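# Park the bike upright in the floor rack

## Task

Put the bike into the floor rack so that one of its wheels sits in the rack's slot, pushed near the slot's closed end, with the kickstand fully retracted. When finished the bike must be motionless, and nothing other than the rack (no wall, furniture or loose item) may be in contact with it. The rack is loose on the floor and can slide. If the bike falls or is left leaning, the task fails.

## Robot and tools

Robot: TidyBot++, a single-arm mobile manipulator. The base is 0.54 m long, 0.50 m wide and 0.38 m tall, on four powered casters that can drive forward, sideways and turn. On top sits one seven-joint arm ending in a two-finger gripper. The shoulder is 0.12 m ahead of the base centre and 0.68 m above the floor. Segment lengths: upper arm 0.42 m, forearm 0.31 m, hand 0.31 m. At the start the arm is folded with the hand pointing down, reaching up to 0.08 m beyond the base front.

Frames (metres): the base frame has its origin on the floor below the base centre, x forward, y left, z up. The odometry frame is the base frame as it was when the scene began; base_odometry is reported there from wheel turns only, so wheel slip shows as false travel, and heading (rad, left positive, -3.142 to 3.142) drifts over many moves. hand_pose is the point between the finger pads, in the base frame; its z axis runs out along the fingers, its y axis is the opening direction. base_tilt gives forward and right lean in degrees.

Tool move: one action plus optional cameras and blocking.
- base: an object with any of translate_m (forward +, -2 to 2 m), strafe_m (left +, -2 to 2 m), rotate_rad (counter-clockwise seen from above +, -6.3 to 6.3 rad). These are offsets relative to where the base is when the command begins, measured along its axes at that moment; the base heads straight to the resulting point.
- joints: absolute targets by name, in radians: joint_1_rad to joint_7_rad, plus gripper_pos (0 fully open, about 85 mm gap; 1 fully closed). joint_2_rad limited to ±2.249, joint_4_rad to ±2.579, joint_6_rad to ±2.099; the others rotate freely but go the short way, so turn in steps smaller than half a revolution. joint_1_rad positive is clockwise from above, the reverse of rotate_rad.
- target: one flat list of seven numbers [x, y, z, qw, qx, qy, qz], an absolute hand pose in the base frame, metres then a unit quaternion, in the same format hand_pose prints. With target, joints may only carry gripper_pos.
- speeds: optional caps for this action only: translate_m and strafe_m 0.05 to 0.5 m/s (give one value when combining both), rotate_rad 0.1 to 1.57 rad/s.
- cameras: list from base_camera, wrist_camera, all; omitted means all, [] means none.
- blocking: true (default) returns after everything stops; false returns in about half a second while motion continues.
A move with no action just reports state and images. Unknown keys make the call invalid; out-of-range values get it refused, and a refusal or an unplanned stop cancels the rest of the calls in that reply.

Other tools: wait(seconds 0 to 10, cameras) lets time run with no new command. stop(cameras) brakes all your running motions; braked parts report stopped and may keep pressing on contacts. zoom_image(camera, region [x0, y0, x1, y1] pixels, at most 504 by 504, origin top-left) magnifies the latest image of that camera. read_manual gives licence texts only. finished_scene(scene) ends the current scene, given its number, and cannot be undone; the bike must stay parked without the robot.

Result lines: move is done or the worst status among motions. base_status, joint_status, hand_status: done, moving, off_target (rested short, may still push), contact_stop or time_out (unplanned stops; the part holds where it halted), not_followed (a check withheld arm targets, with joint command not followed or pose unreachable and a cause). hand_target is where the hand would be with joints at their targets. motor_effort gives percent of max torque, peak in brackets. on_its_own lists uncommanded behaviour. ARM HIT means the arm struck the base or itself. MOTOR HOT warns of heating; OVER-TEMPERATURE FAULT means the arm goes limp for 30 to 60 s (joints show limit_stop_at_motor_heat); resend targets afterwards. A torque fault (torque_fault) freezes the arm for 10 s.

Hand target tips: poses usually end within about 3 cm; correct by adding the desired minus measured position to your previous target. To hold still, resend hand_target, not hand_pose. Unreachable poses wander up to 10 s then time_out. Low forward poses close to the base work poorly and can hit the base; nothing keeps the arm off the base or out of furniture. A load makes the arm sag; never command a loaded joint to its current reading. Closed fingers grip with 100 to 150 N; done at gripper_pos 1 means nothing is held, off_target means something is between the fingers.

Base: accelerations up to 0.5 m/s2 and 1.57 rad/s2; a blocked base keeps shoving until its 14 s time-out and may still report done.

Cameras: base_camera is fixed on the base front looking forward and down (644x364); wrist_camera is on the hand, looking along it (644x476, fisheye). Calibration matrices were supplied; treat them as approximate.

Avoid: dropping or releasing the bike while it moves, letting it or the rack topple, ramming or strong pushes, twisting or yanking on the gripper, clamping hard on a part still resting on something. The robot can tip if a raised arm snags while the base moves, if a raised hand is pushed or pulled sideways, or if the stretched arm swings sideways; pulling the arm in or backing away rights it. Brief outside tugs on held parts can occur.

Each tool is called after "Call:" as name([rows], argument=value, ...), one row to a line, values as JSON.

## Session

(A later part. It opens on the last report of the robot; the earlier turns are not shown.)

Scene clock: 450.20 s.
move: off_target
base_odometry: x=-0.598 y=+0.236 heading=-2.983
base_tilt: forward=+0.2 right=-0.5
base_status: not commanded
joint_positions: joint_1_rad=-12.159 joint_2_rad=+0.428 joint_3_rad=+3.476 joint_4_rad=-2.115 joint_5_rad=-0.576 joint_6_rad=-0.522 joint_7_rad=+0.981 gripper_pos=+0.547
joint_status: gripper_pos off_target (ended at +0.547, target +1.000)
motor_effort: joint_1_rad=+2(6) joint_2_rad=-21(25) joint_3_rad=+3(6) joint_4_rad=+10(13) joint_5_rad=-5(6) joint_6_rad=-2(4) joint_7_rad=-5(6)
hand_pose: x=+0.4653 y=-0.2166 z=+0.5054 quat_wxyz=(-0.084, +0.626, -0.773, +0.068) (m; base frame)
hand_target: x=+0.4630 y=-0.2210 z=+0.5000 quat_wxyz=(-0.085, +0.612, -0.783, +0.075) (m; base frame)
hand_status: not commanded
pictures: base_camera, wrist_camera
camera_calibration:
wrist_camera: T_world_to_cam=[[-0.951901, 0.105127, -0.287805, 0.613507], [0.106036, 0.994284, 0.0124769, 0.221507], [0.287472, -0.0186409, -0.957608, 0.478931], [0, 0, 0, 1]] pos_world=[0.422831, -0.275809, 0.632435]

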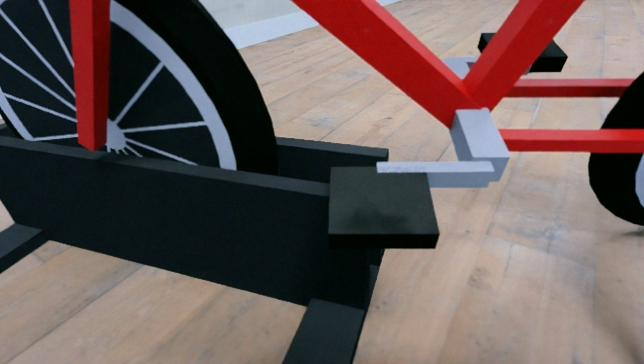

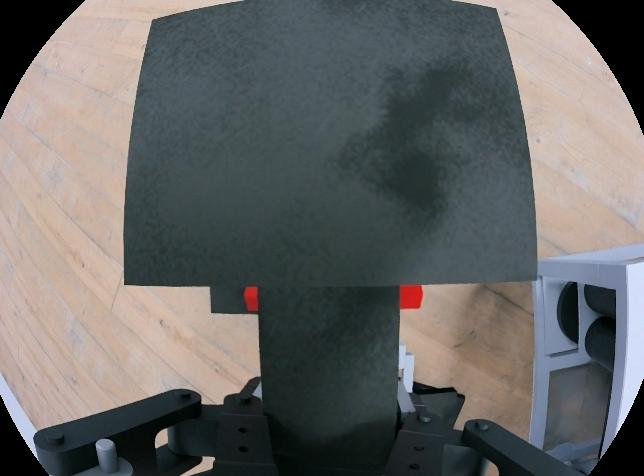

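Call:
move(target=[0.535, -0.221, 0.512, -0.037, 0.615, -0.787, 0.032])

Scene clock: 453.70 s.
move: off_target
base_odometry: x=-0.598 y=+0.236 heading=-2.983
base_tilt: forward=+0.2 right=-0.5
base_status: not commanded
joint_positions: joint_1_rad=-12.316 joint_2_rad=+0.535 joint_3_rad=+3.552 joint_4_rad=-1.845 joint_5_rad=-0.403 joint_6_rad=-0.744 joint_7_rad=+0.725 gripper_pos=+0.563
joint_status: not commanded
motor_effort: joint_1_rad=-1(3) joint_2_rad=-25(26) joint_3_rad=+1(3) joint_4_rad=+17(18) joint_5_rad=-6(8) joint_6_rad=+6(7) joint_7_rad=-3(5)
hand_pose: x=+0.5256 y=-0.2194 z=+0.5171 quat_wxyz=(-0.043, +0.645, -0.762, +0.036) (m; base frame)
hand_target: x=+0.5350 y=-0.2210 z=+0.5120 quat_wxyz=(-0.037, +0.615, -0.787, +0.032) (m; base frame)
hand_status: off_target (0.011 m and 4.6 deg from the pose sent, 0.070 m and 7.1 deg at the start)
pictures: base_camera, wrist_camera
camera_calibration:
wrist_camera: T_world_to_cam=[[-0.980156, 0.0617956, -0.188349, 0.628507], [0.0633169, 0.997991, -0.00206505, 0.248549], [0.187843, -0.0139498, -0.9821, 0.538757], [0, 0, 0, 1]] pos_world=[0.499096, -0.279373, 0.648006]

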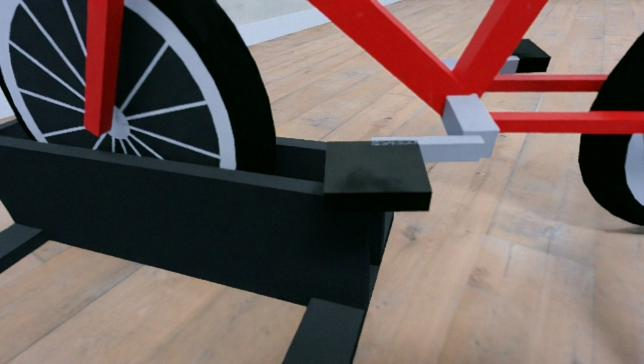

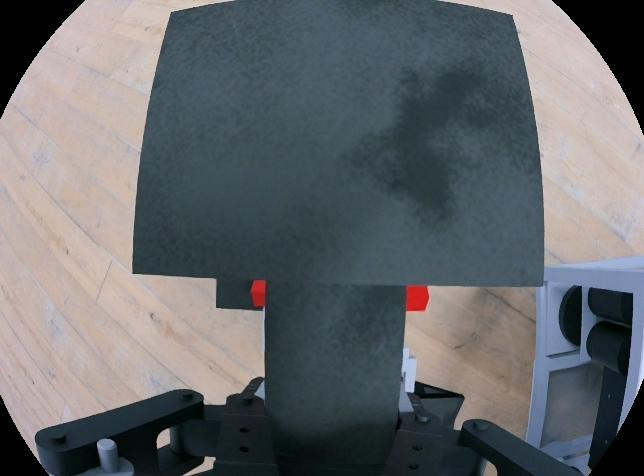

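Call:
move(target=[0.607, -0.221, 0.513, 0.015, 0.6155, -0.788, -0.015])

Call:
move(target=[0.645, -0.221, 0.510, 0.040, 0.614, -0.787, -0.036])

Scene clock: 456.17 s.
move: off_target
base_odometry: x=-0.598 y=+0.236 heading=-2.983
base_tilt: forward=+0.2 right=-0.5
base_status: not commanded
joint_positions: joint_1_rad=-12.348 joint_2_rad=+0.726 joint_3_rad=+3.552 joint_4_rad=-1.443 joint_5_rad=-0.316 joint_6_rad=-1.049 joint_7_rad=+0.493 gripper_pos=+0.568
joint_status: not commanded
motor_effort: joint_1_rad=-2(3) joint_2_rad=-33(33) joint_3_rad=+1(2) joint_4_rad=+18(20) joint_5_rad=-4(7) joint_6_rad=+6(7) joint_7_rad=-1(4)
hand_pose: x=+0.6012 y=-0.2319 z=+0.5219 quat_wxyz=(+0.000, +0.631, -0.775, -0.006) (m; base frame)
hand_target: x=+0.6070 y=-0.2210 z=+0.5130 quat_wxyz=(+0.015, +0.615, -0.788, -0.015) (m; base frame)
hand_status: off_target (0.015 m and 3.1 deg from the pose sent, 0.082 m and 10.0 deg at the start)
pictures: base_camera, wrist_camera
camera_calibration:
wrist_camera: T_world_to_cam=[[-0.992559, 0.100449, -0.068826, 0.658369], [0.10078, 0.994908, -0.00134717, 0.232635], [0.0683402, -0.00827344, -0.997628, 0.610432], [0, 0, 0, 1]] pos_world=[0.588308, -0.292532, 0.654611]

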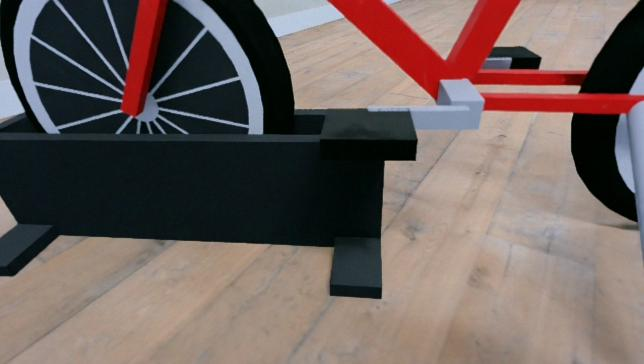

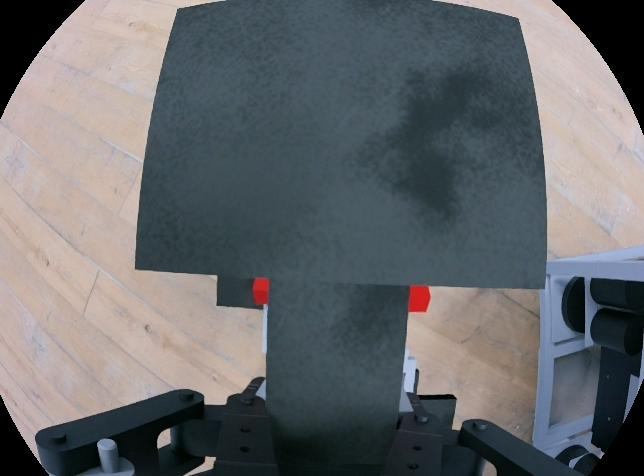

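Scene clock: 457.43 s.
move: off_target
base_odometry: x=-0.598 y=+0.236 heading=-2.983
base_tilt: forward=+0.2 right=-0.5
base_status: not commanded
joint_positions: joint_1_rad=-12.348 joint_2_rad=+0.846 joint_3_rad=+3.552 joint_4_rad=-1.198 joint_5_rad=-0.287 joint_6_rad=-1.226 joint_7_rad=+0.407 gripper_pos=+0.569
joint_status: not commanded
motor_effort: joint_1_rad=-1(3) joint_2_rad=-35(37) joint_3_rad=+3(3) joint_4_rad=+17(19) joint_5_rad=-1(5) joint_6_rad=+5(7) joint_7_rad=-2(2)
hand_pose: x=+0.6385 y=-0.2384 z=+0.5217 quat_wxyz=(+0.028, +0.628, -0.777, -0.026) (m; base frame)
hand_target: x=+0.6450 y=-0.2210 z=+0.5100 quat_wxyz=(+0.040, +0.614, -0.787, -0.036) (m; base frame)
hand_status: off_target (0.022 m and 2.6 deg from the pose sent, 0.047 m and 6.2 deg at the start)
pictures: base_camera, wrist_camera
camera_calibration:
wrist_camera: T_world_to_cam=[[-0.994179, 0.107743, -0.000684939, 0.663214], [0.107742, 0.994087, -0.0135194, 0.237049], [-0.000775727, -0.0135145, -0.999908, 0.651687], [0, 0, 0, 1]] pos_world=[0.634319, -0.298297, 0.655287]

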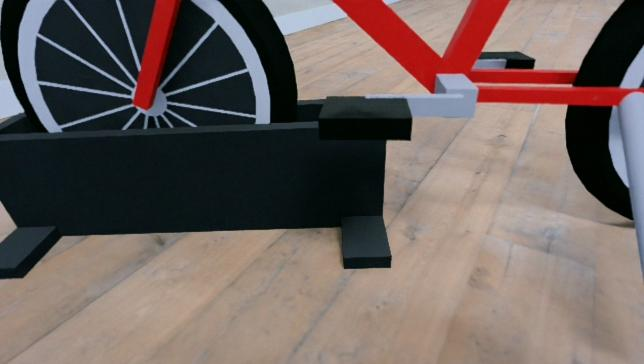

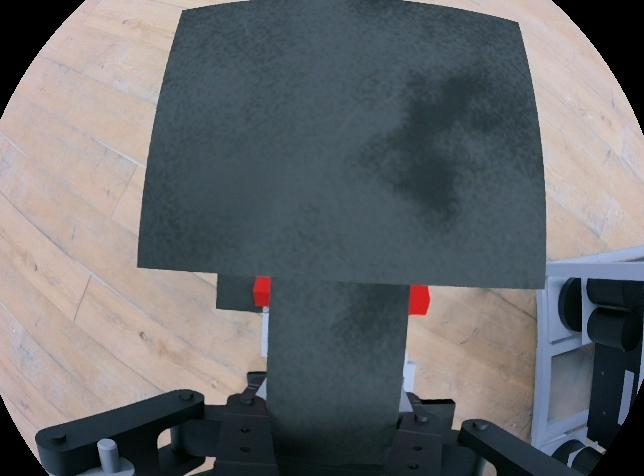

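Call:
move(target=[0.675, -0.221, 0.506, 0.0605, 0.613, -0.7855, -0.056])

Scene clock: 459.47 s.
move: off_target
base_odometry: x=-0.598 y=+0.236 heading=-2.983
base_tilt: forward=+0.2 right=-0.5
base_status: not commanded
joint_positions: joint_1_rad=-12.332 joint_2_rad=+0.961 joint_3_rad=+3.527 joint_4_rad=-0.954 joint_5_rad=-0.251 joint_6_rad=-1.395 joint_7_rad=+0.339 gripper_pos=+0.570
joint_status: not commanded
motor_effort: joint_1_rad=-4(4) joint_2_rad=-39(40) joint_3_rad=+2(3) joint_4_rad=+17(19) joint_5_rad=-2(4) joint_6_rad=+5(6) joint_7_rad=-2(2)
hand_pose: x=+0.6695 y=-0.2410 z=+0.5197 quat_wxyz=(+0.054, +0.630, -0.773, -0.043) (m; base frame)
hand_target: x=+0.6750 y=-0.2210 z=+0.5060 quat_wxyz=(+0.061, +0.613, -0.786, -0.056) (m; base frame)
hand_status: off_target (0.025 m and 2.9 deg from the pose sent, 0.043 m and 5.4 deg at the start)
pictures: base_camera, wrist_camera
camera_calibration:
wrist_camera: T_world_to_cam=[[-0.993248, 0.0989012, 0.0606395, 0.659645], [0.0975077, 0.994907, -0.0255315, 0.249559], [-0.0628558, -0.0194463, -0.997833, 0.688686], [0, 0, 0, 1]] pos_world=[0.674145, -0.300135, 0.653565]

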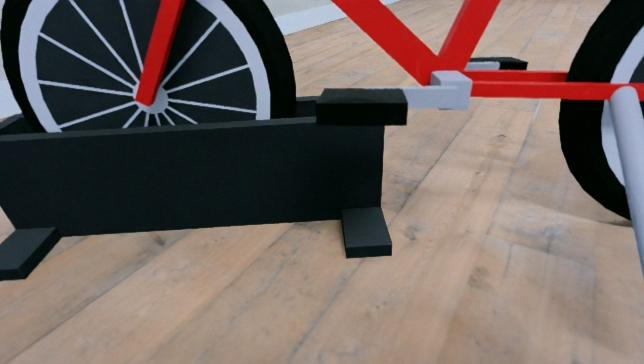

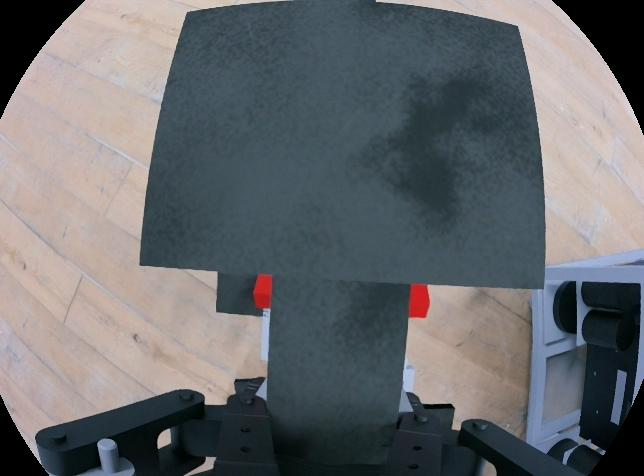

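Call:
move(target=[0.625, -0.226, 0.508, 0.025, 0.615, -0.788, -0.024], cameras=[])

Call:
move(joints={"gripper_pos": 0.45})

Call:
wait(seconds=2)

Scene clock: 464.00 s.
move: off_target
base_odometry: x=-0.598 y=+0.236 heading=-2.983
base_tilt: forward=+0.2 right=-0.5
base_status: not commanded
joint_positions: joint_1_rad=-12.387 joint_2_rad=+0.817 joint_3_rad=+3.526 joint_4_rad=-1.252 joint_5_rad=-0.254 joint_6_rad=-1.187 joint_7_rad=+0.354 gripper_pos=+0.570
joint_status: not commanded
motor_effort: joint_1_rad=+5(7) joint_2_rad=-34(39) joint_3_rad=+7(9) joint_4_rad=+9(17) joint_5_rad=+0(3) joint_6_rad=-3(5) joint_7_rad=-6(6)
hand_pose: x=+0.6379 y=-0.2147 z=+0.5217 quat_wxyz=(+0.032, +0.629, -0.776, -0.020) (m; base frame)
hand_target: x=+0.6250 y=-0.2260 z=+0.5080 quat_wxyz=(+0.025, +0.615, -0.788, -0.024) (m; base frame)
hand_status: off_target (0.022 m and 2.3 deg from the pose sent, 0.048 m and 4.7 deg at the start)
pictures: none
No camera images: "cameras" was empty.

Scene clock: 465.10 s.
move: done
base_odometry: x=-0.598 y=+0.236 heading=-2.983
base_tilt: forward=+0.2 right=-0.5
base_status: not commanded
joint_positions: joint_1_rad=-12.370 joint_2_rad=+0.817 joint_3_rad=+3.527 joint_4_rad=-1.277 joint_5_rad=-0.262 joint_6_rad=-1.186 joint_7_rad=+0.354 gripper_pos=+0.450
joint_status: all done
motor_effort: joint_1_rad=+0(6) joint_2_rad=-37(39) joint_3_rad=+4(8) joint_4_rad=+15(15) joint_5_rad=+2(3) joint_6_rad=-2(3) joint_7_rad=+1(6)
hand_pose: x=+0.6252 y=-0.2183 z=+0.5153 quat_wxyz=(+0.033, +0.619, -0.784, -0.032) (m; base frame)
hand_target: x=+0.6250 y=-0.2260 z=+0.5080 quat_wxyz=(+0.025, +0.615, -0.788, -0.024) (m; base frame)
hand_status: not commanded
pictures: base_camera, wrist_camera
camera_calibration:
wrist_camera: T_world_to_cam=[[-0.991298, 0.130744, 0.0152956, 0.642805], [0.130543, 0.991351, -0.0134878, 0.203586], [-0.0169267, -0.0113737, -0.999792, 0.656067], [0, 0, 0, 1]] pos_world=[0.62174, -0.278406, 0.648844]

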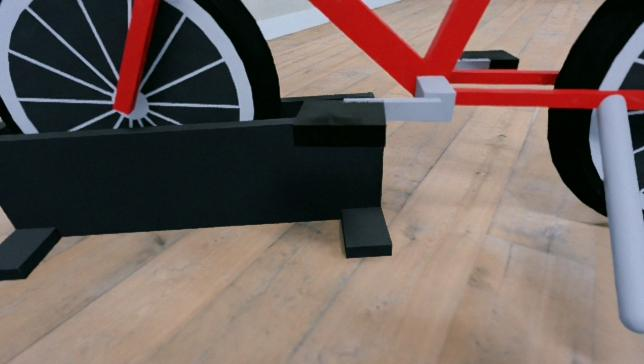

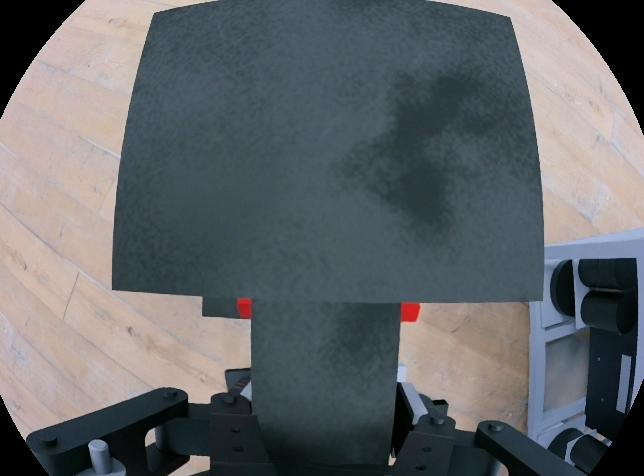

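Scene clock: 467.10 s.
base_odometry: x=-0.598 y=+0.236 heading=-2.983
base_tilt: forward=+0.2 right=-0.5
base_status: not commanded
joint_positions: joint_1_rad=-12.370 joint_2_rad=+0.817 joint_3_rad=+3.527 joint_4_rad=-1.277 joint_5_rad=-0.262 joint_6_rad=-1.186 joint_7_rad=+0.354 gripper_pos=+0.450
joint_status: all done
motor_effort: joint_1_rad=+0(6) joint_2_rad=-38(39) joint_3_rad=+4(8) joint_4_rad=+13(15) joint_5_rad=+1(3) joint_6_rad=-1(3) joint_7_rad=+1(6)
hand_pose: x=+0.6252 y=-0.2183 z=+0.5153 quat_wxyz=(+0.033, +0.619, -0.784, -0.032) (m; base frame)
hand_target: x=+0.6250 y=-0.2260 z=+0.5080 quat_wxyz=(+0.025, +0.615, -0.788, -0.024) (m; base frame)
hand_status: not commanded
wait: 2.00 s; at rest by 0.27 s
pictures: base_camera, wrist_camera
camera_calibration:
wrist_camera: T_world_to_cam=[[-0.991298, 0.130744, 0.0152956, 0.642805], [0.130543, 0.991351, -0.0134878, 0.203586], [-0.0169267, -0.0113737, -0.999792, 0.656067], [0, 0, 0, 1]] pos_world=[0.62174, -0.278406, 0.648844]

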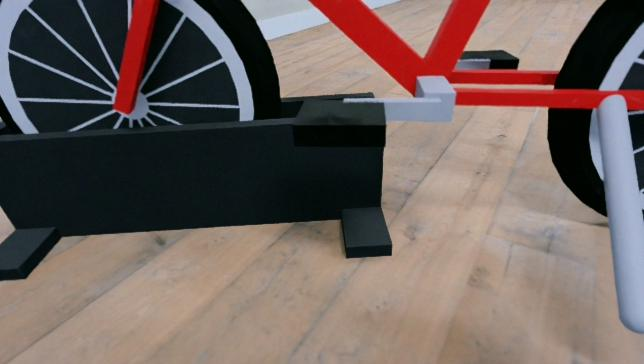

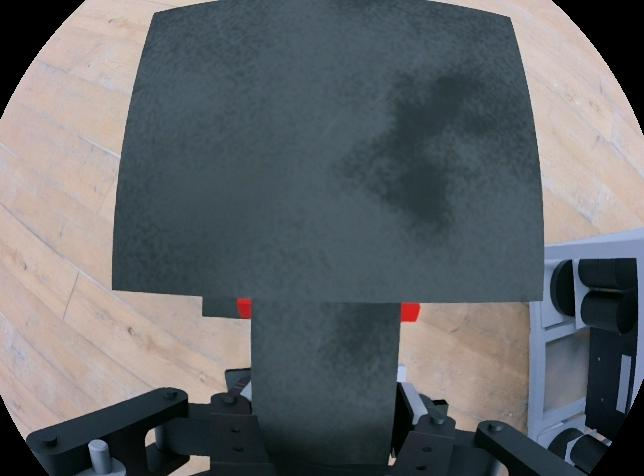

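Call:
move(joints={"gripper_pos": 0.2})

Scene clock: 468.40 s.
move: done
base_odometry: x=-0.598 y=+0.236 heading=-2.983
base_tilt: forward=+0.2 right=-0.5
base_status: not commanded
joint_positions: joint_1_rad=-12.370 joint_2_rad=+0.817 joint_3_rad=+3.527 joint_4_rad=-1.278 joint_5_rad=-0.263 joint_6_rad=-1.179 joint_7_rad=+0.354 gripper_pos=+0.200
joint_status: all done
motor_effort: joint_1_rad=+0(2) joint_2_rad=-37(39) joint_3_rad=+4(5) joint_4_rad=+13(15) joint_5_rad=+2(4) joint_6_rad=-2(5) joint_7_rad=+1(1)
hand_pose: x=+0.6265 y=-0.2191 z=+0.5148 quat_wxyz=(+0.032, +0.618, -0.785, -0.029) (m; base frame)
hand_target: x=+0.6250 y=-0.2260 z=+0.5080 quat_wxyz=(+0.025, +0.615, -0.788, -0.024) (m; base frame)
hand_status: not commanded
pictures: base_camera, wrist_camera
camera_calibration:
wrist_camera: T_world_to_cam=[[-0.991282, 0.131382, 0.00995168, 0.647091], [0.131222, 0.991235, -0.0152852, 0.204646], [-0.0118727, -0.0138461, -0.999834, 0.651831], [0, 0, 0, 1]] pos_world=[0.622334, -0.278843, 0.648411]

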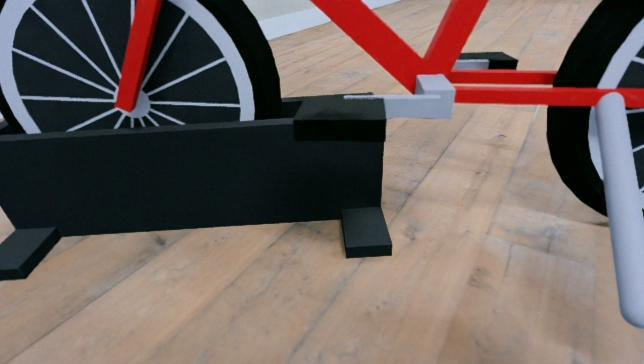

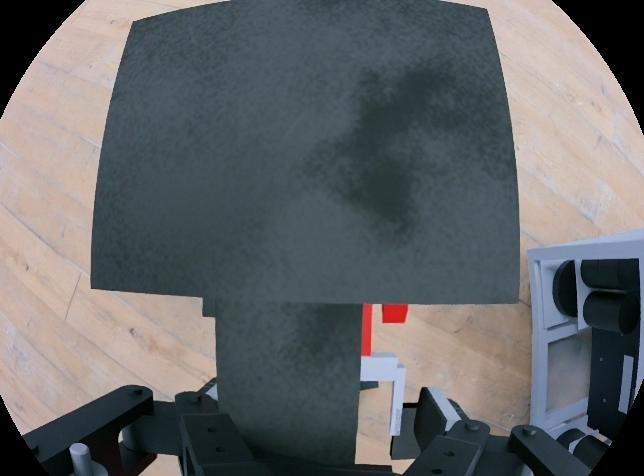

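Call:
move(target=[0.665, -0.222, 0.506, 0.055, 0.613, -0.7855, -0.050], cameras=["wrist_camera"])

Call:
move(target=[0.695, -0.222, 0.502, 0.075, 0.611, -0.783, -0.070])

Scene clock: 470.83 s.
move: off_target
base_odometry: x=-0.598 y=+0.236 heading=-2.983
base_tilt: forward=+0.2 right=-0.5
base_status: not commanded
joint_positions: joint_1_rad=-12.365 joint_2_rad=+0.949 joint_3_rad=+3.525 joint_4_rad=-1.027 joint_5_rad=-0.263 joint_6_rad=-1.299 joint_7_rad=+0.340 gripper_pos=+0.200
joint_status: not commanded
motor_effort: joint_1_rad=+0(2) joint_2_rad=-41(43) joint_3_rad=+4(4) joint_4_rad=+14(15) joint_5_rad=+1(3) joint_6_rad=+0(2) joint_7_rad=+1(1)
hand_pose: x=+0.6778 y=-0.2270 z=+0.5055 quat_wxyz=(+0.043, +0.637, -0.769, -0.026) (m; base frame)
hand_target: x=+0.6650 y=-0.2220 z=+0.5060 quat_wxyz=(+0.055, +0.614, -0.786, -0.050) (m; base frame)
hand_status: off_target (0.014 m and 4.5 deg from the pose sent, 0.040 m and 3.6 deg at the start)
pictures: wrist_camera
camera_calibration:
wrist_camera: T_world_to_cam=[[-0.996286, 0.0833351, 0.0216662, 0.685615], [0.082615, 0.99606, -0.0322459, 0.248185], [-0.024268, -0.0303362, -0.999245, 0.647375], [0, 0, 0, 1]] pos_world=[0.678276, -0.284704, 0.640035]

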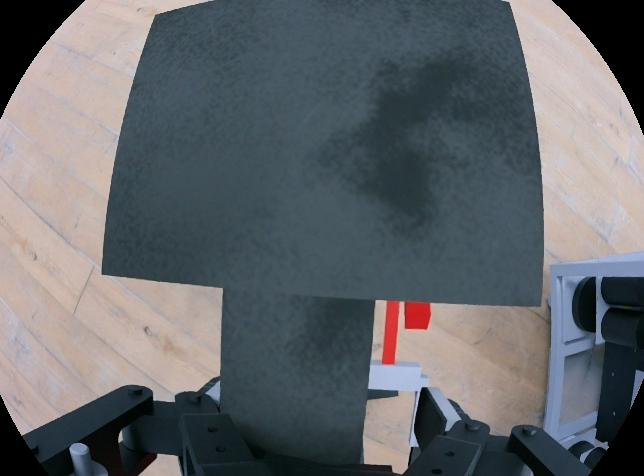

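Scene clock: 472.20 s.
move: off_target
base_odometry: x=-0.598 y=+0.236 heading=-2.983
base_tilt: forward=+0.2 right=-0.5
base_status: not commanded
joint_positions: joint_1_rad=-12.330 joint_2_rad=+1.082 joint_3_rad=+3.478 joint_4_rad=-0.737 joint_5_rad=-0.247 joint_6_rad=-1.493 joint_7_rad=+0.274 gripper_pos=+0.200
joint_status: not commanded
motor_effort: joint_1_rad=+1(1) joint_2_rad=-45(46) joint_3_rad=+2(4) joint_4_rad=+15(18) joint_5_rad=+1(2) joint_6_rad=-1(2) joint_7_rad=+1(1)
hand_pose: x=+0.7115 y=-0.2216 z=+0.5011 quat_wxyz=(+0.053, +0.638, -0.767, -0.051) (m; base frame)
hand_target: x=+0.6950 y=-0.2220 z=+0.5020 quat_wxyz=(+0.075, +0.612, -0.784, -0.070) (m; base frame)
hand_status: off_target (0.017 m and 4.9 deg from the pose sent, 0.018 m and 7.0 deg at the start)
pictures: base_camera, wrist_camera
camera_calibration:
wrist_camera: T_world_to_cam=[[-0.994431, 0.079174, 0.0695631, 0.692593], [0.0786075, 0.996847, -0.0108475, 0.23217], [-0.0702026, -0.00531893, -0.997519, 0.681353], [0, 0, 0, 1]] pos_world=[0.718318, -0.282649, 0.634002]

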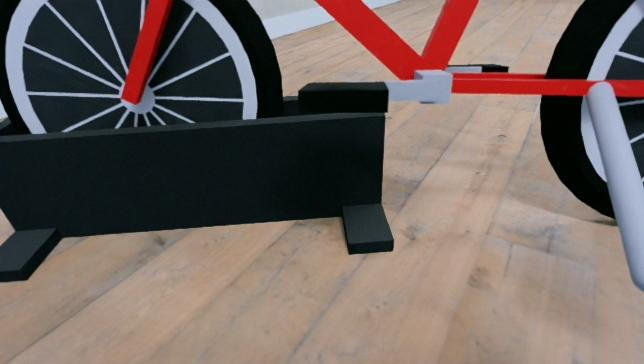

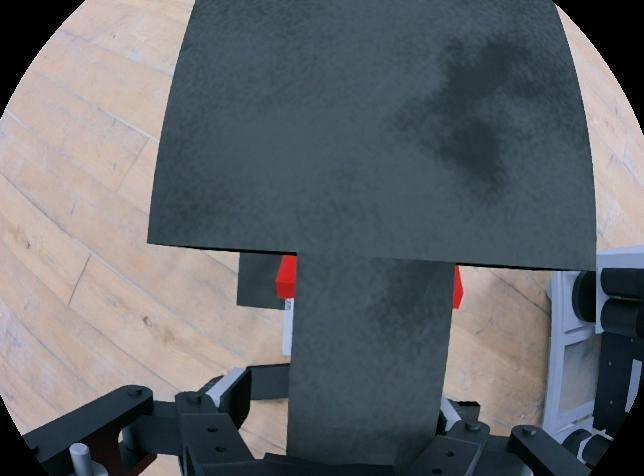

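Call:
wait(seconds=1)

Scene clock: 476.60 s.
base_odometry: x=-0.598 y=+0.236 heading=-2.983
base_tilt: forward=+0.2 right=-0.5
base_status: not commanded
joint_positions: joint_1_rad=-12.330 joint_2_rad=+1.083 joint_3_rad=+3.478 joint_4_rad=-0.737 joint_5_rad=-0.247 joint_6_rad=-1.496 joint_7_rad=+0.273 gripper_pos=+0.200
joint_status: not commanded
motor_effort: joint_1_rad=+1(1) joint_2_rad=-46(46) joint_3_rad=+3(4) joint_4_rad=+15(18) joint_5_rad=+1(2) joint_6_rad=-1(2) joint_7_rad=+1(1)
hand_pose: x=+0.7106 y=-0.2210 z=+0.5008 quat_wxyz=(+0.053, +0.637, -0.767, -0.052) (m; base frame)
hand_target: x=+0.6950 y=-0.2220 z=+0.5020 quat_wxyz=(+0.075, +0.612, -0.784, -0.070) (m; base frame)
hand_status: off_target (0.016 m and 4.7 deg from the pose sent, 0.018 m and 7.0 deg at the start)
wait: 1.00 s; at rest from the start
pictures: base_camera, wrist_camera
camera_calibration:
wrist_camera: T_world_to_cam=[[-0.994116, 0.0800828, 0.0729432, 0.689957], [0.0796032, 0.996782, -0.00946333, 0.230233], [-0.0734663, -0.00360113, -0.997291, 0.683589], [0, 0, 0, 1]] pos_world=[0.717791, -0.282284, 0.633588]

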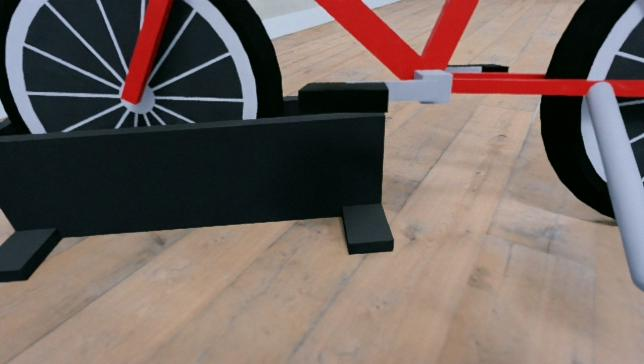

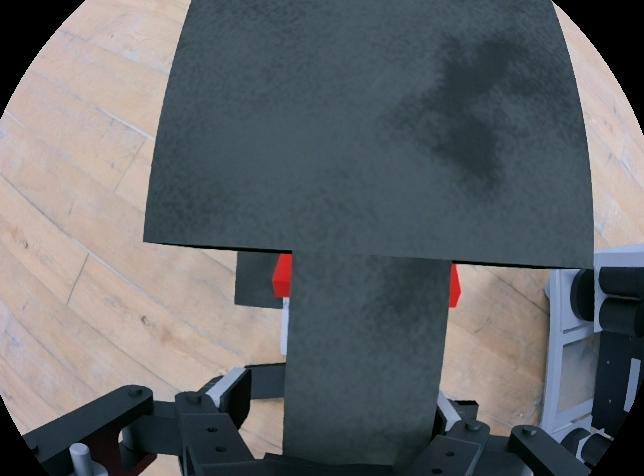

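Call:
move(joints={"gripper_pos": 0.0})

Call:
wait(seconds=3)

Scene clock: 477.67 s.
move: done
base_odometry: x=-0.598 y=+0.236 heading=-2.983
base_tilt: forward=+0.2 right=-0.5
base_status: not commanded
joint_positions: joint_1_rad=-12.330 joint_2_rad=+1.083 joint_3_rad=+3.478 joint_4_rad=-0.737 joint_5_rad=-0.247 joint_6_rad=-1.496 joint_7_rad=+0.273 gripper_pos=+0.000
joint_status: all done
motor_effort: joint_1_rad=+1(1) joint_2_rad=-45(46) joint_3_rad=+3(3) joint_4_rad=+16(17) joint_5_rad=+1(2) joint_6_rad=-1(3) joint_7_rad=+1(1)
hand_pose: x=+0.7105 y=-0.2209 z=+0.5008 quat_wxyz=(+0.054, +0.637, -0.767, -0.052) (m; base frame)
hand_target: x=+0.6950 y=-0.2220 z=+0.5020 quat_wxyz=(+0.075, +0.612, -0.784, -0.070) (m; base frame)
hand_status: not commanded
pictures: base_camera, wrist_camera
camera_calibration:
wrist_camera: T_world_to_cam=[[-0.994102, 0.0800709, 0.0731375, 0.689794], [0.0795977, 0.996783, -0.00936652, 0.230154], [-0.0736522, -0.0034897, -0.997278, 0.683723], [0, 0, 0, 1]] pos_world=[0.717764, -0.28226, 0.633568]

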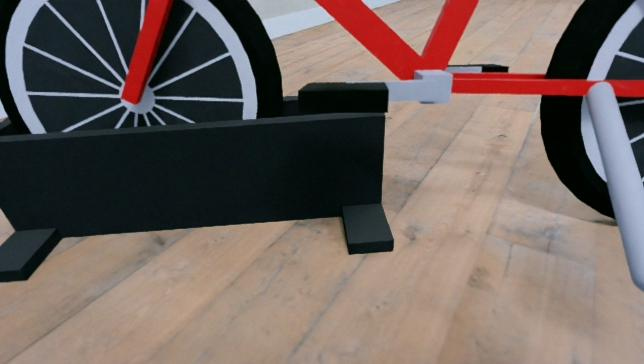

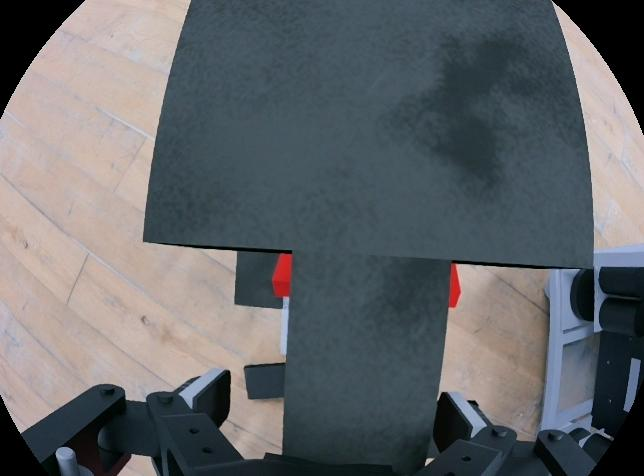

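Scene clock: 480.67 s.
base_odometry: x=-0.598 y=+0.236 heading=-2.983
base_tilt: forward=+0.2 right=-0.5
base_status: not commanded
joint_positions: joint_1_rad=-12.330 joint_2_rad=+1.083 joint_3_rad=+3.478 joint_4_rad=-0.737 joint_5_rad=-0.247 joint_6_rad=-1.496 joint_7_rad=+0.273 gripper_pos=+0.000
joint_status: all done
motor_effort: joint_1_rad=+1(1) joint_2_rad=-45(46) joint_3_rad=+2(3) joint_4_rad=+16(17) joint_5_rad=+1(2) joint_6_rad=-1(3) joint_7_rad=+1(1)
hand_pose: x=+0.7105 y=-0.2209 z=+0.5008 quat_wxyz=(+0.054, +0.637, -0.767, -0.053) (m; base frame)
hand_target: x=+0.6950 y=-0.2220 z=+0.5020 quat_wxyz=(+0.075, +0.612, -0.784, -0.070) (m; base frame)
hand_status: not commanded
wait: 3.00 s; at rest by 0.27 s
pictures: base_camera, wrist_camera
camera_calibration:
wrist_camera: T_world_to_cam=[[-0.994087, 0.0801336, 0.0732794, 0.689687], [0.079663, 0.996778, -0.00932665, 0.230071], [-0.0737907, -0.00343384, -0.997268, 0.683813], [0, 0, 0, 1]] pos_world=[0.71774, -0.282249, 0.63355]

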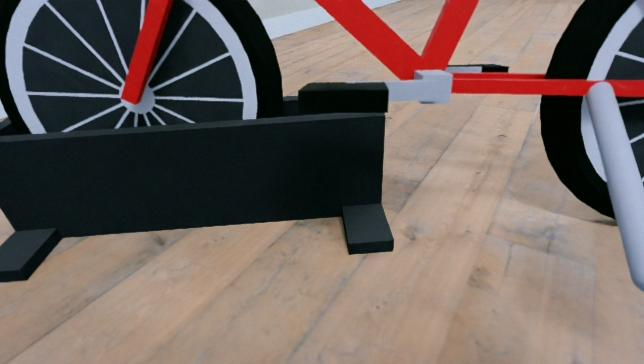

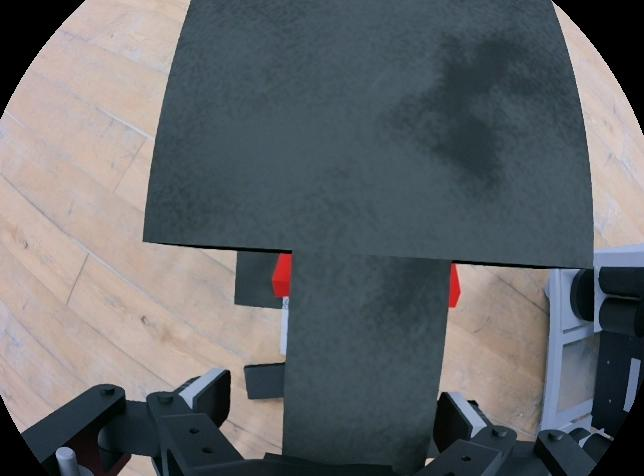

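Call:
move(target=[0.695, -0.222, 0.58, 0.075, 0.612, -0.784, -0.070])

Call:
move(target=[0.66, -0.222, 0.68, 0.04, 0.614, -0.787, -0.036])

Scene clock: 482.13 s.
move: off_target
base_odometry: x=-0.598 y=+0.236 heading=-2.983
base_tilt: forward=+0.2 right=-0.5
base_status: not commanded
joint_positions: joint_1_rad=-12.305 joint_2_rad=+1.057 joint_3_rad=+3.449 joint_4_rad=-0.570 joint_5_rad=-0.216 joint_6_rad=-1.691 joint_7_rad=+0.253 gripper_pos=+0.000
joint_status: not commanded
motor_effort: joint_1_rad=+1(1) joint_2_rad=-46(48) joint_3_rad=+2(3) joint_4_rad=+16(17) joint_5_rad=+1(2) joint_6_rad=-1(2) joint_7_rad=+1(1)
hand_pose: x=+0.7113 y=-0.2190 z=+0.5675 quat_wxyz=(+0.056, +0.640, -0.764, -0.058) (m; base frame)
hand_target: x=+0.6950 y=-0.2220 z=+0.5800 quat_wxyz=(+0.075, +0.612, -0.784, -0.070) (m; base frame)
hand_status: off_target (0.021 m and 4.8 deg from the pose sent, 0.081 m and 4.7 deg at the start)
pictures: base_camera, wrist_camera
camera_calibration:
wrist_camera: T_world_to_cam=[[-0.993902, 0.0707568, 0.0845717, 0.676851], [0.0707077, 0.997491, -0.00357947, 0.231959], [-0.0846127, 0.00242223, -0.996411, 0.758919], [0, 0, 0, 1]] pos_world=[0.720537, -0.281107, 0.699783]

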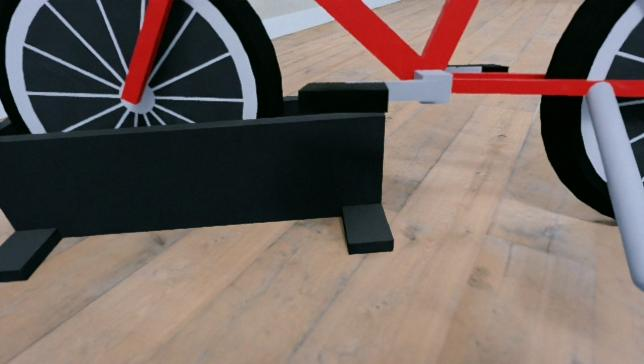

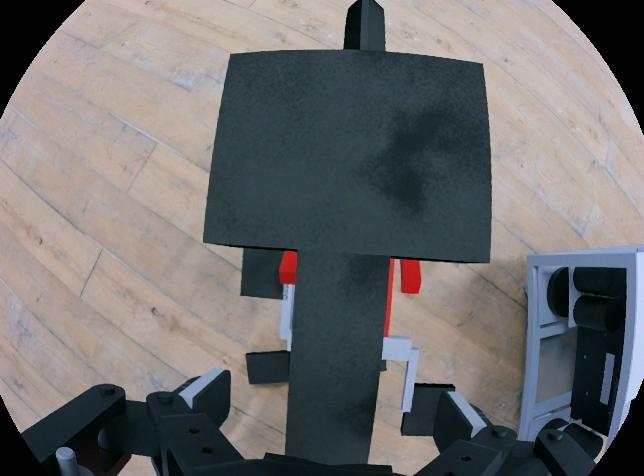

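Scene clock: 483.73 s.
move: off_target
base_odometry: x=-0.598 y=+0.236 heading=-2.983
base_tilt: forward=+0.2 right=-0.5
base_status: not commanded
joint_positions: joint_1_rad=-12.305 joint_2_rad=+0.809 joint_3_rad=+3.455 joint_4_rad=-0.704 joint_5_rad=-0.216 joint_6_rad=-1.692 joint_7_rad=+0.253 gripper_pos=+0.000
joint_status: not commanded
motor_effort: joint_1_rad=+1(2) joint_2_rad=-41(49) joint_3_rad=+2(3) joint_4_rad=+17(18) joint_5_rad=+1(2) joint_6_rad=+0(2) joint_7_rad=+1(1)
hand_pose: x=+0.6838 y=-0.2157 z=+0.6837 quat_wxyz=(+0.013, +0.629, -0.778, -0.017) (m; base frame)
hand_target: x=+0.6600 y=-0.2220 z=+0.6800 quat_wxyz=(+0.040, +0.614, -0.787, -0.036) (m; base frame)
hand_status: off_target (0.025 m and 4.3 deg from the pose sent, 0.124 m and 5.1 deg at the start)
pictures: base_camera, wrist_camera
camera_calibration:
wrist_camera: T_world_to_cam=[[-0.993602, 0.107162, -0.0356643, 0.729291], [0.107377, 0.99421, -0.00416208, 0.205711], [0.0350118, -0.00796497, -0.999355, 0.790304], [0, 0, 0, 1]] pos_world=[0.674866, -0.276377, 0.81666]

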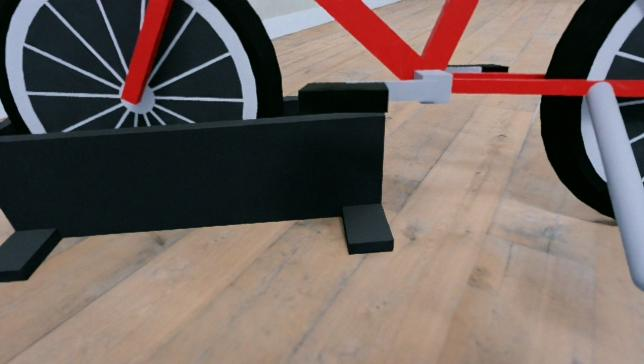

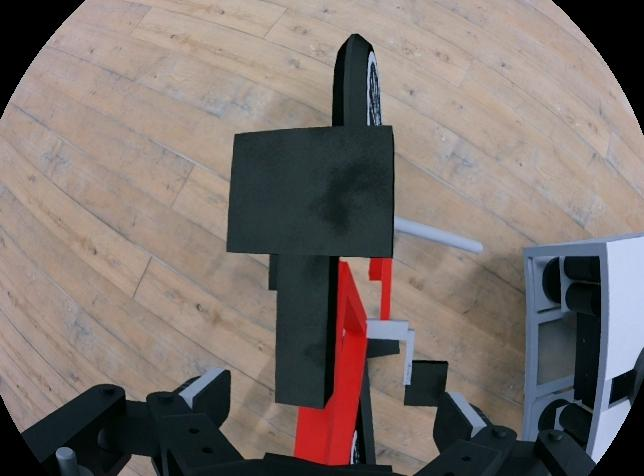

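Call:
move(target=[0.46, -0.12, 0.72, 0.0, 0.66, -0.751, 0.0], cameras=[])

Call:
move(joints={"joint_1_rad": -12.566, "joint_2_rad": -0.4, "joint_3_rad": 3.14, "joint_4_rad": -2.2, "joint_5_rad": 0, "joint_6_rad": -0.6, "joint_7_rad": 1.57, "gripper_pos": 1.0}, base={"translate_m": -0.36, "strafe_m": -0.33})

Scene clock: 486.67 s.
move: off_target
base_odometry: x=-0.598 y=+0.236 heading=-2.983
base_tilt: forward=+0.2 right=-0.5
base_status: not commanded
joint_positions: joint_1_rad=-12.464 joint_2_rad=+0.142 joint_3_rad=+3.454 joint_4_rad=-1.641 joint_5_rad=-0.078 joint_6_rad=-1.413 joint_7_rad=+0.253 gripper_pos=+0.000
joint_status: not commanded
motor_effort: joint_1_rad=+1(1) joint_2_rad=-19(43) joint_3_rad=+1(2) joint_4_rad=+18(18) joint_5_rad=+2(2) joint_6_rad=-1(2) joint_7_rad=+1(1)
hand_pose: x=+0.4539 y=-0.1162 z=+0.7229 quat_wxyz=(-0.005, +0.643, -0.766, -0.029) (m; base frame)
hand_target: x=+0.4600 y=-0.1200 z=+0.7200 quat_wxyz=(+0.000, +0.660, -0.751, +0.000) (m; base frame)
hand_status: off_target (0.008 m and 4.2 deg from the pose sent, 0.246 m and 5.3 deg at the start)
pictures: none
No camera images: "cameras" was empty.

Scene clock: 489.07 s.
move: done
base_odometry: x=-0.295 y=+0.619 heading=-2.983
base_tilt: forward=+0.2 right=-0.5
base_status: done
joint_positions: joint_1_rad=-12.553 joint_2_rad=-0.400 joint_3_rad=+3.163 joint_4_rad=-2.175 joint_5_rad=-0.038 joint_6_rad=-0.656 joint_7_rad=+1.500 gripper_pos=+0.999
joint_status: all done
motor_effort: joint_1_rad=+0(3) joint_2_rad=-4(23) joint_3_rad=+0(2) joint_4_rad=+22(23) joint_5_rad=+0(2) joint_6_rad=+6(7) joint_7_rad=+1(2)
hand_pose: x=+0.4663 y=-0.0033 z=+0.7699 quat_wxyz=(-0.027, +0.935, -0.060, +0.347) (m; base frame)
hand_target: x=+0.4715 y=+0.0018 z=+0.7684 quat_wxyz=(+0.000, +0.932, +0.000, +0.362) (m; base frame)
hand_status: not commanded
pictures: base_camera, wrist_camera
camera_calibration:
wrist_camera: T_world_to_cam=[[0.0351032, -0.995995, -0.0822319, 0.0460466], [-0.75082, 0.0280219, -0.659912, 0.920039], [0.659574, 0.0849064, -0.746829, 0.400452], [0, 0, 0, 1]] pos_world=[0.42504, -0.0139201, 0.910001]

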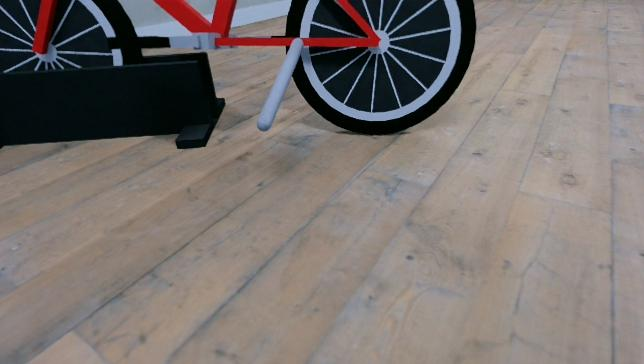

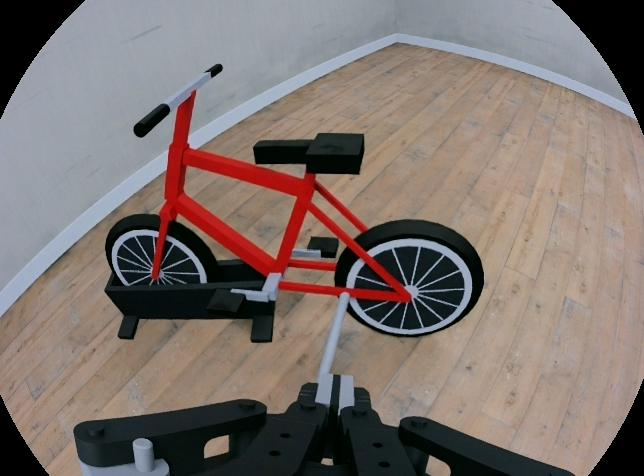

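Call:
zoom_image(camera="wrist_camera", region=[200, 250, 480, 420])

Call:
zoom_image(camera="base_camera", region=[100, 0, 480, 180])

Scaled by 1.800.

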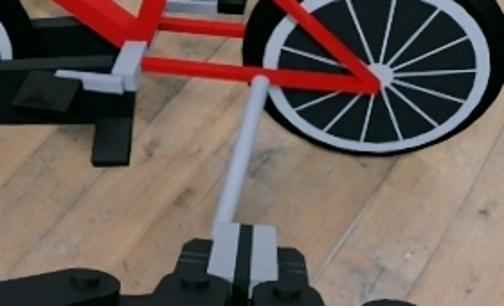

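Scaled by 1.326.

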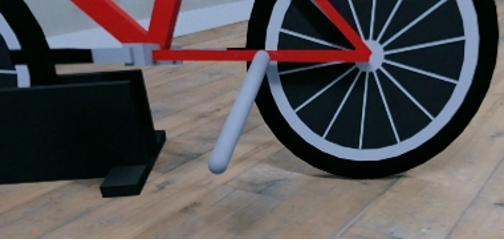

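Call:
move(base={"translate_m": 0.08}, joints={"joint_1_rad": -12.75, "joint_2_rad": 1.0, "joint_3_rad": 3.14, "joint_4_rad": -2.3, "joint_5_rad": 0, "joint_6_rad": 0.16, "joint_7_rad": 1.57})

Scene clock: 499.43 s.
move: done
base_odometry: x=-0.374 y=+0.606 heading=-2.983
base_tilt: forward=+0.2 right=-0.5
base_status: done
joint_positions: joint_1_rad=-12.737 joint_2_rad=+0.995 joint_3_rad=+3.161 joint_4_rad=-2.278 joint_5_rad=-0.038 joint_6_rad=+0.101 joint_7_rad=+1.501 gripper_pos=+0.999
joint_status: all done
motor_effort: joint_1_rad=+0(2) joint_2_rad=-28(30) joint_3_rad=+0(1) joint_4_rad=-3(23) joint_5_rad=+2(2) joint_6_rad=+0(7) joint_7_rad=+1(2)
hand_pose: x=+0.4185 y=+0.0420 z=+0.2881 quat_wxyz=(+0.012, +0.999, +0.026, -0.014) (m; base frame)
hand_target: x=+0.4184 y=+0.0578 z=+0.2874 quat_wxyz=(-0.001, +0.996, +0.092, +0.001) (m; base frame)
hand_status: not commanded
pictures: base_camera, wrist_camera
camera_calibration:
wrist_camera: T_world_to_cam=[[0.153662, -0.98652, -0.0562756, -0.00431212], [-0.987705, -0.155006, 0.0203182, 0.475845], [-0.0287673, 0.0524615, -0.998209, 0.430192], [0, 0, 0, 1]] pos_world=[0.483033, 0.0469361, 0.419511]

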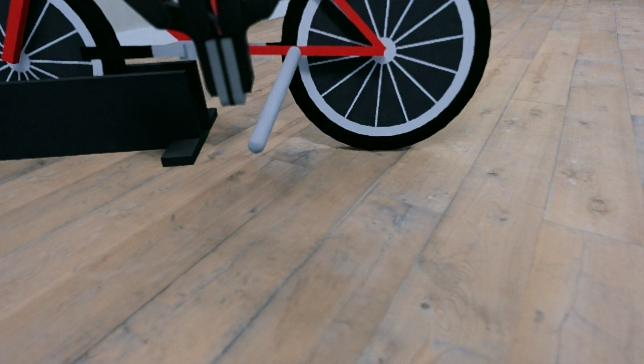

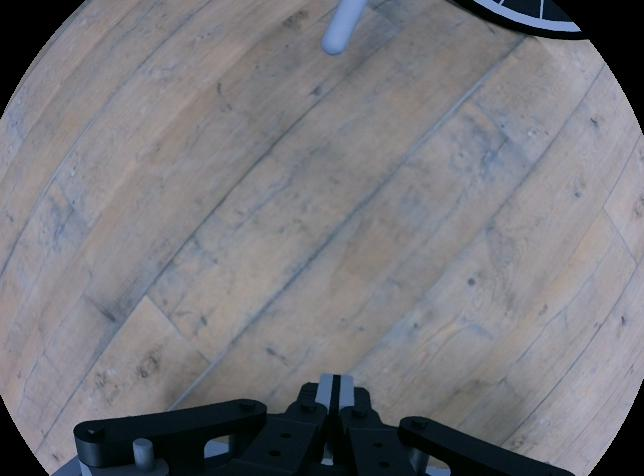

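Call:
move(joints={"joint_1_rad": -12.88, "joint_2_rad": 1.4, "joint_4_rad": -2.2, "joint_6_rad": 1.1})

Scene clock: 502.93 s.
move: done
base_odometry: x=-0.374 y=+0.606 heading=-2.983
base_tilt: forward=+0.2 right=-0.5
base_status: not commanded
joint_positions: joint_1_rad=-12.869 joint_2_rad=+1.393 joint_3_rad=+3.161 joint_4_rad=-2.222 joint_5_rad=-0.038 joint_6_rad=+1.042 joint_7_rad=+1.501 gripper_pos=+0.999
joint_status: all done
motor_effort: joint_1_rad=+0(2) joint_2_rad=-30(32) joint_3_rad=+0(1) joint_4_rad=-5(6) joint_5_rad=+0(1) joint_6_rad=+4(6) joint_7_rad=+1(1)
hand_pose: x=+0.5430 y=+0.1119 z=+0.2141 quat_wxyz=(-0.029, +0.955, +0.099, +0.280) (m; base frame)
hand_target: x=+0.5576 y=+0.1446 z=+0.2220 quat_wxyz=(-0.050, +0.937, +0.148, +0.311) (m; base frame)
hand_status: not commanded
pictures: base_camera, wrist_camera
camera_calibration:
wrist_camera: T_world_to_cam=[[0.32916, -0.944227, -0.00941599, -0.0686837], [-0.793252, -0.271093, -0.545216, 0.639593], [0.512255, 0.186933, -0.838243, 0.0132022], [0, 0, 0, 1]] pos_world=[0.523203, 0.106068, 0.359137]

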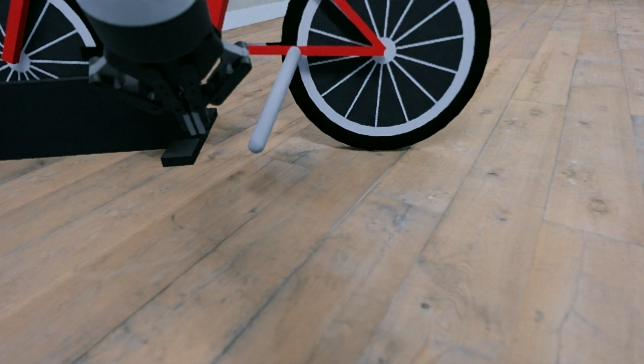

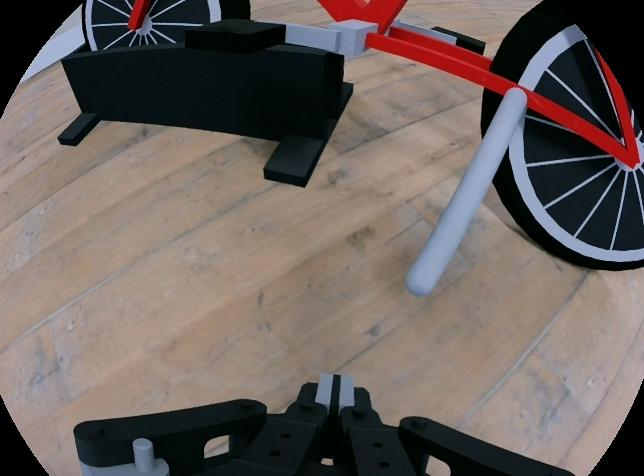

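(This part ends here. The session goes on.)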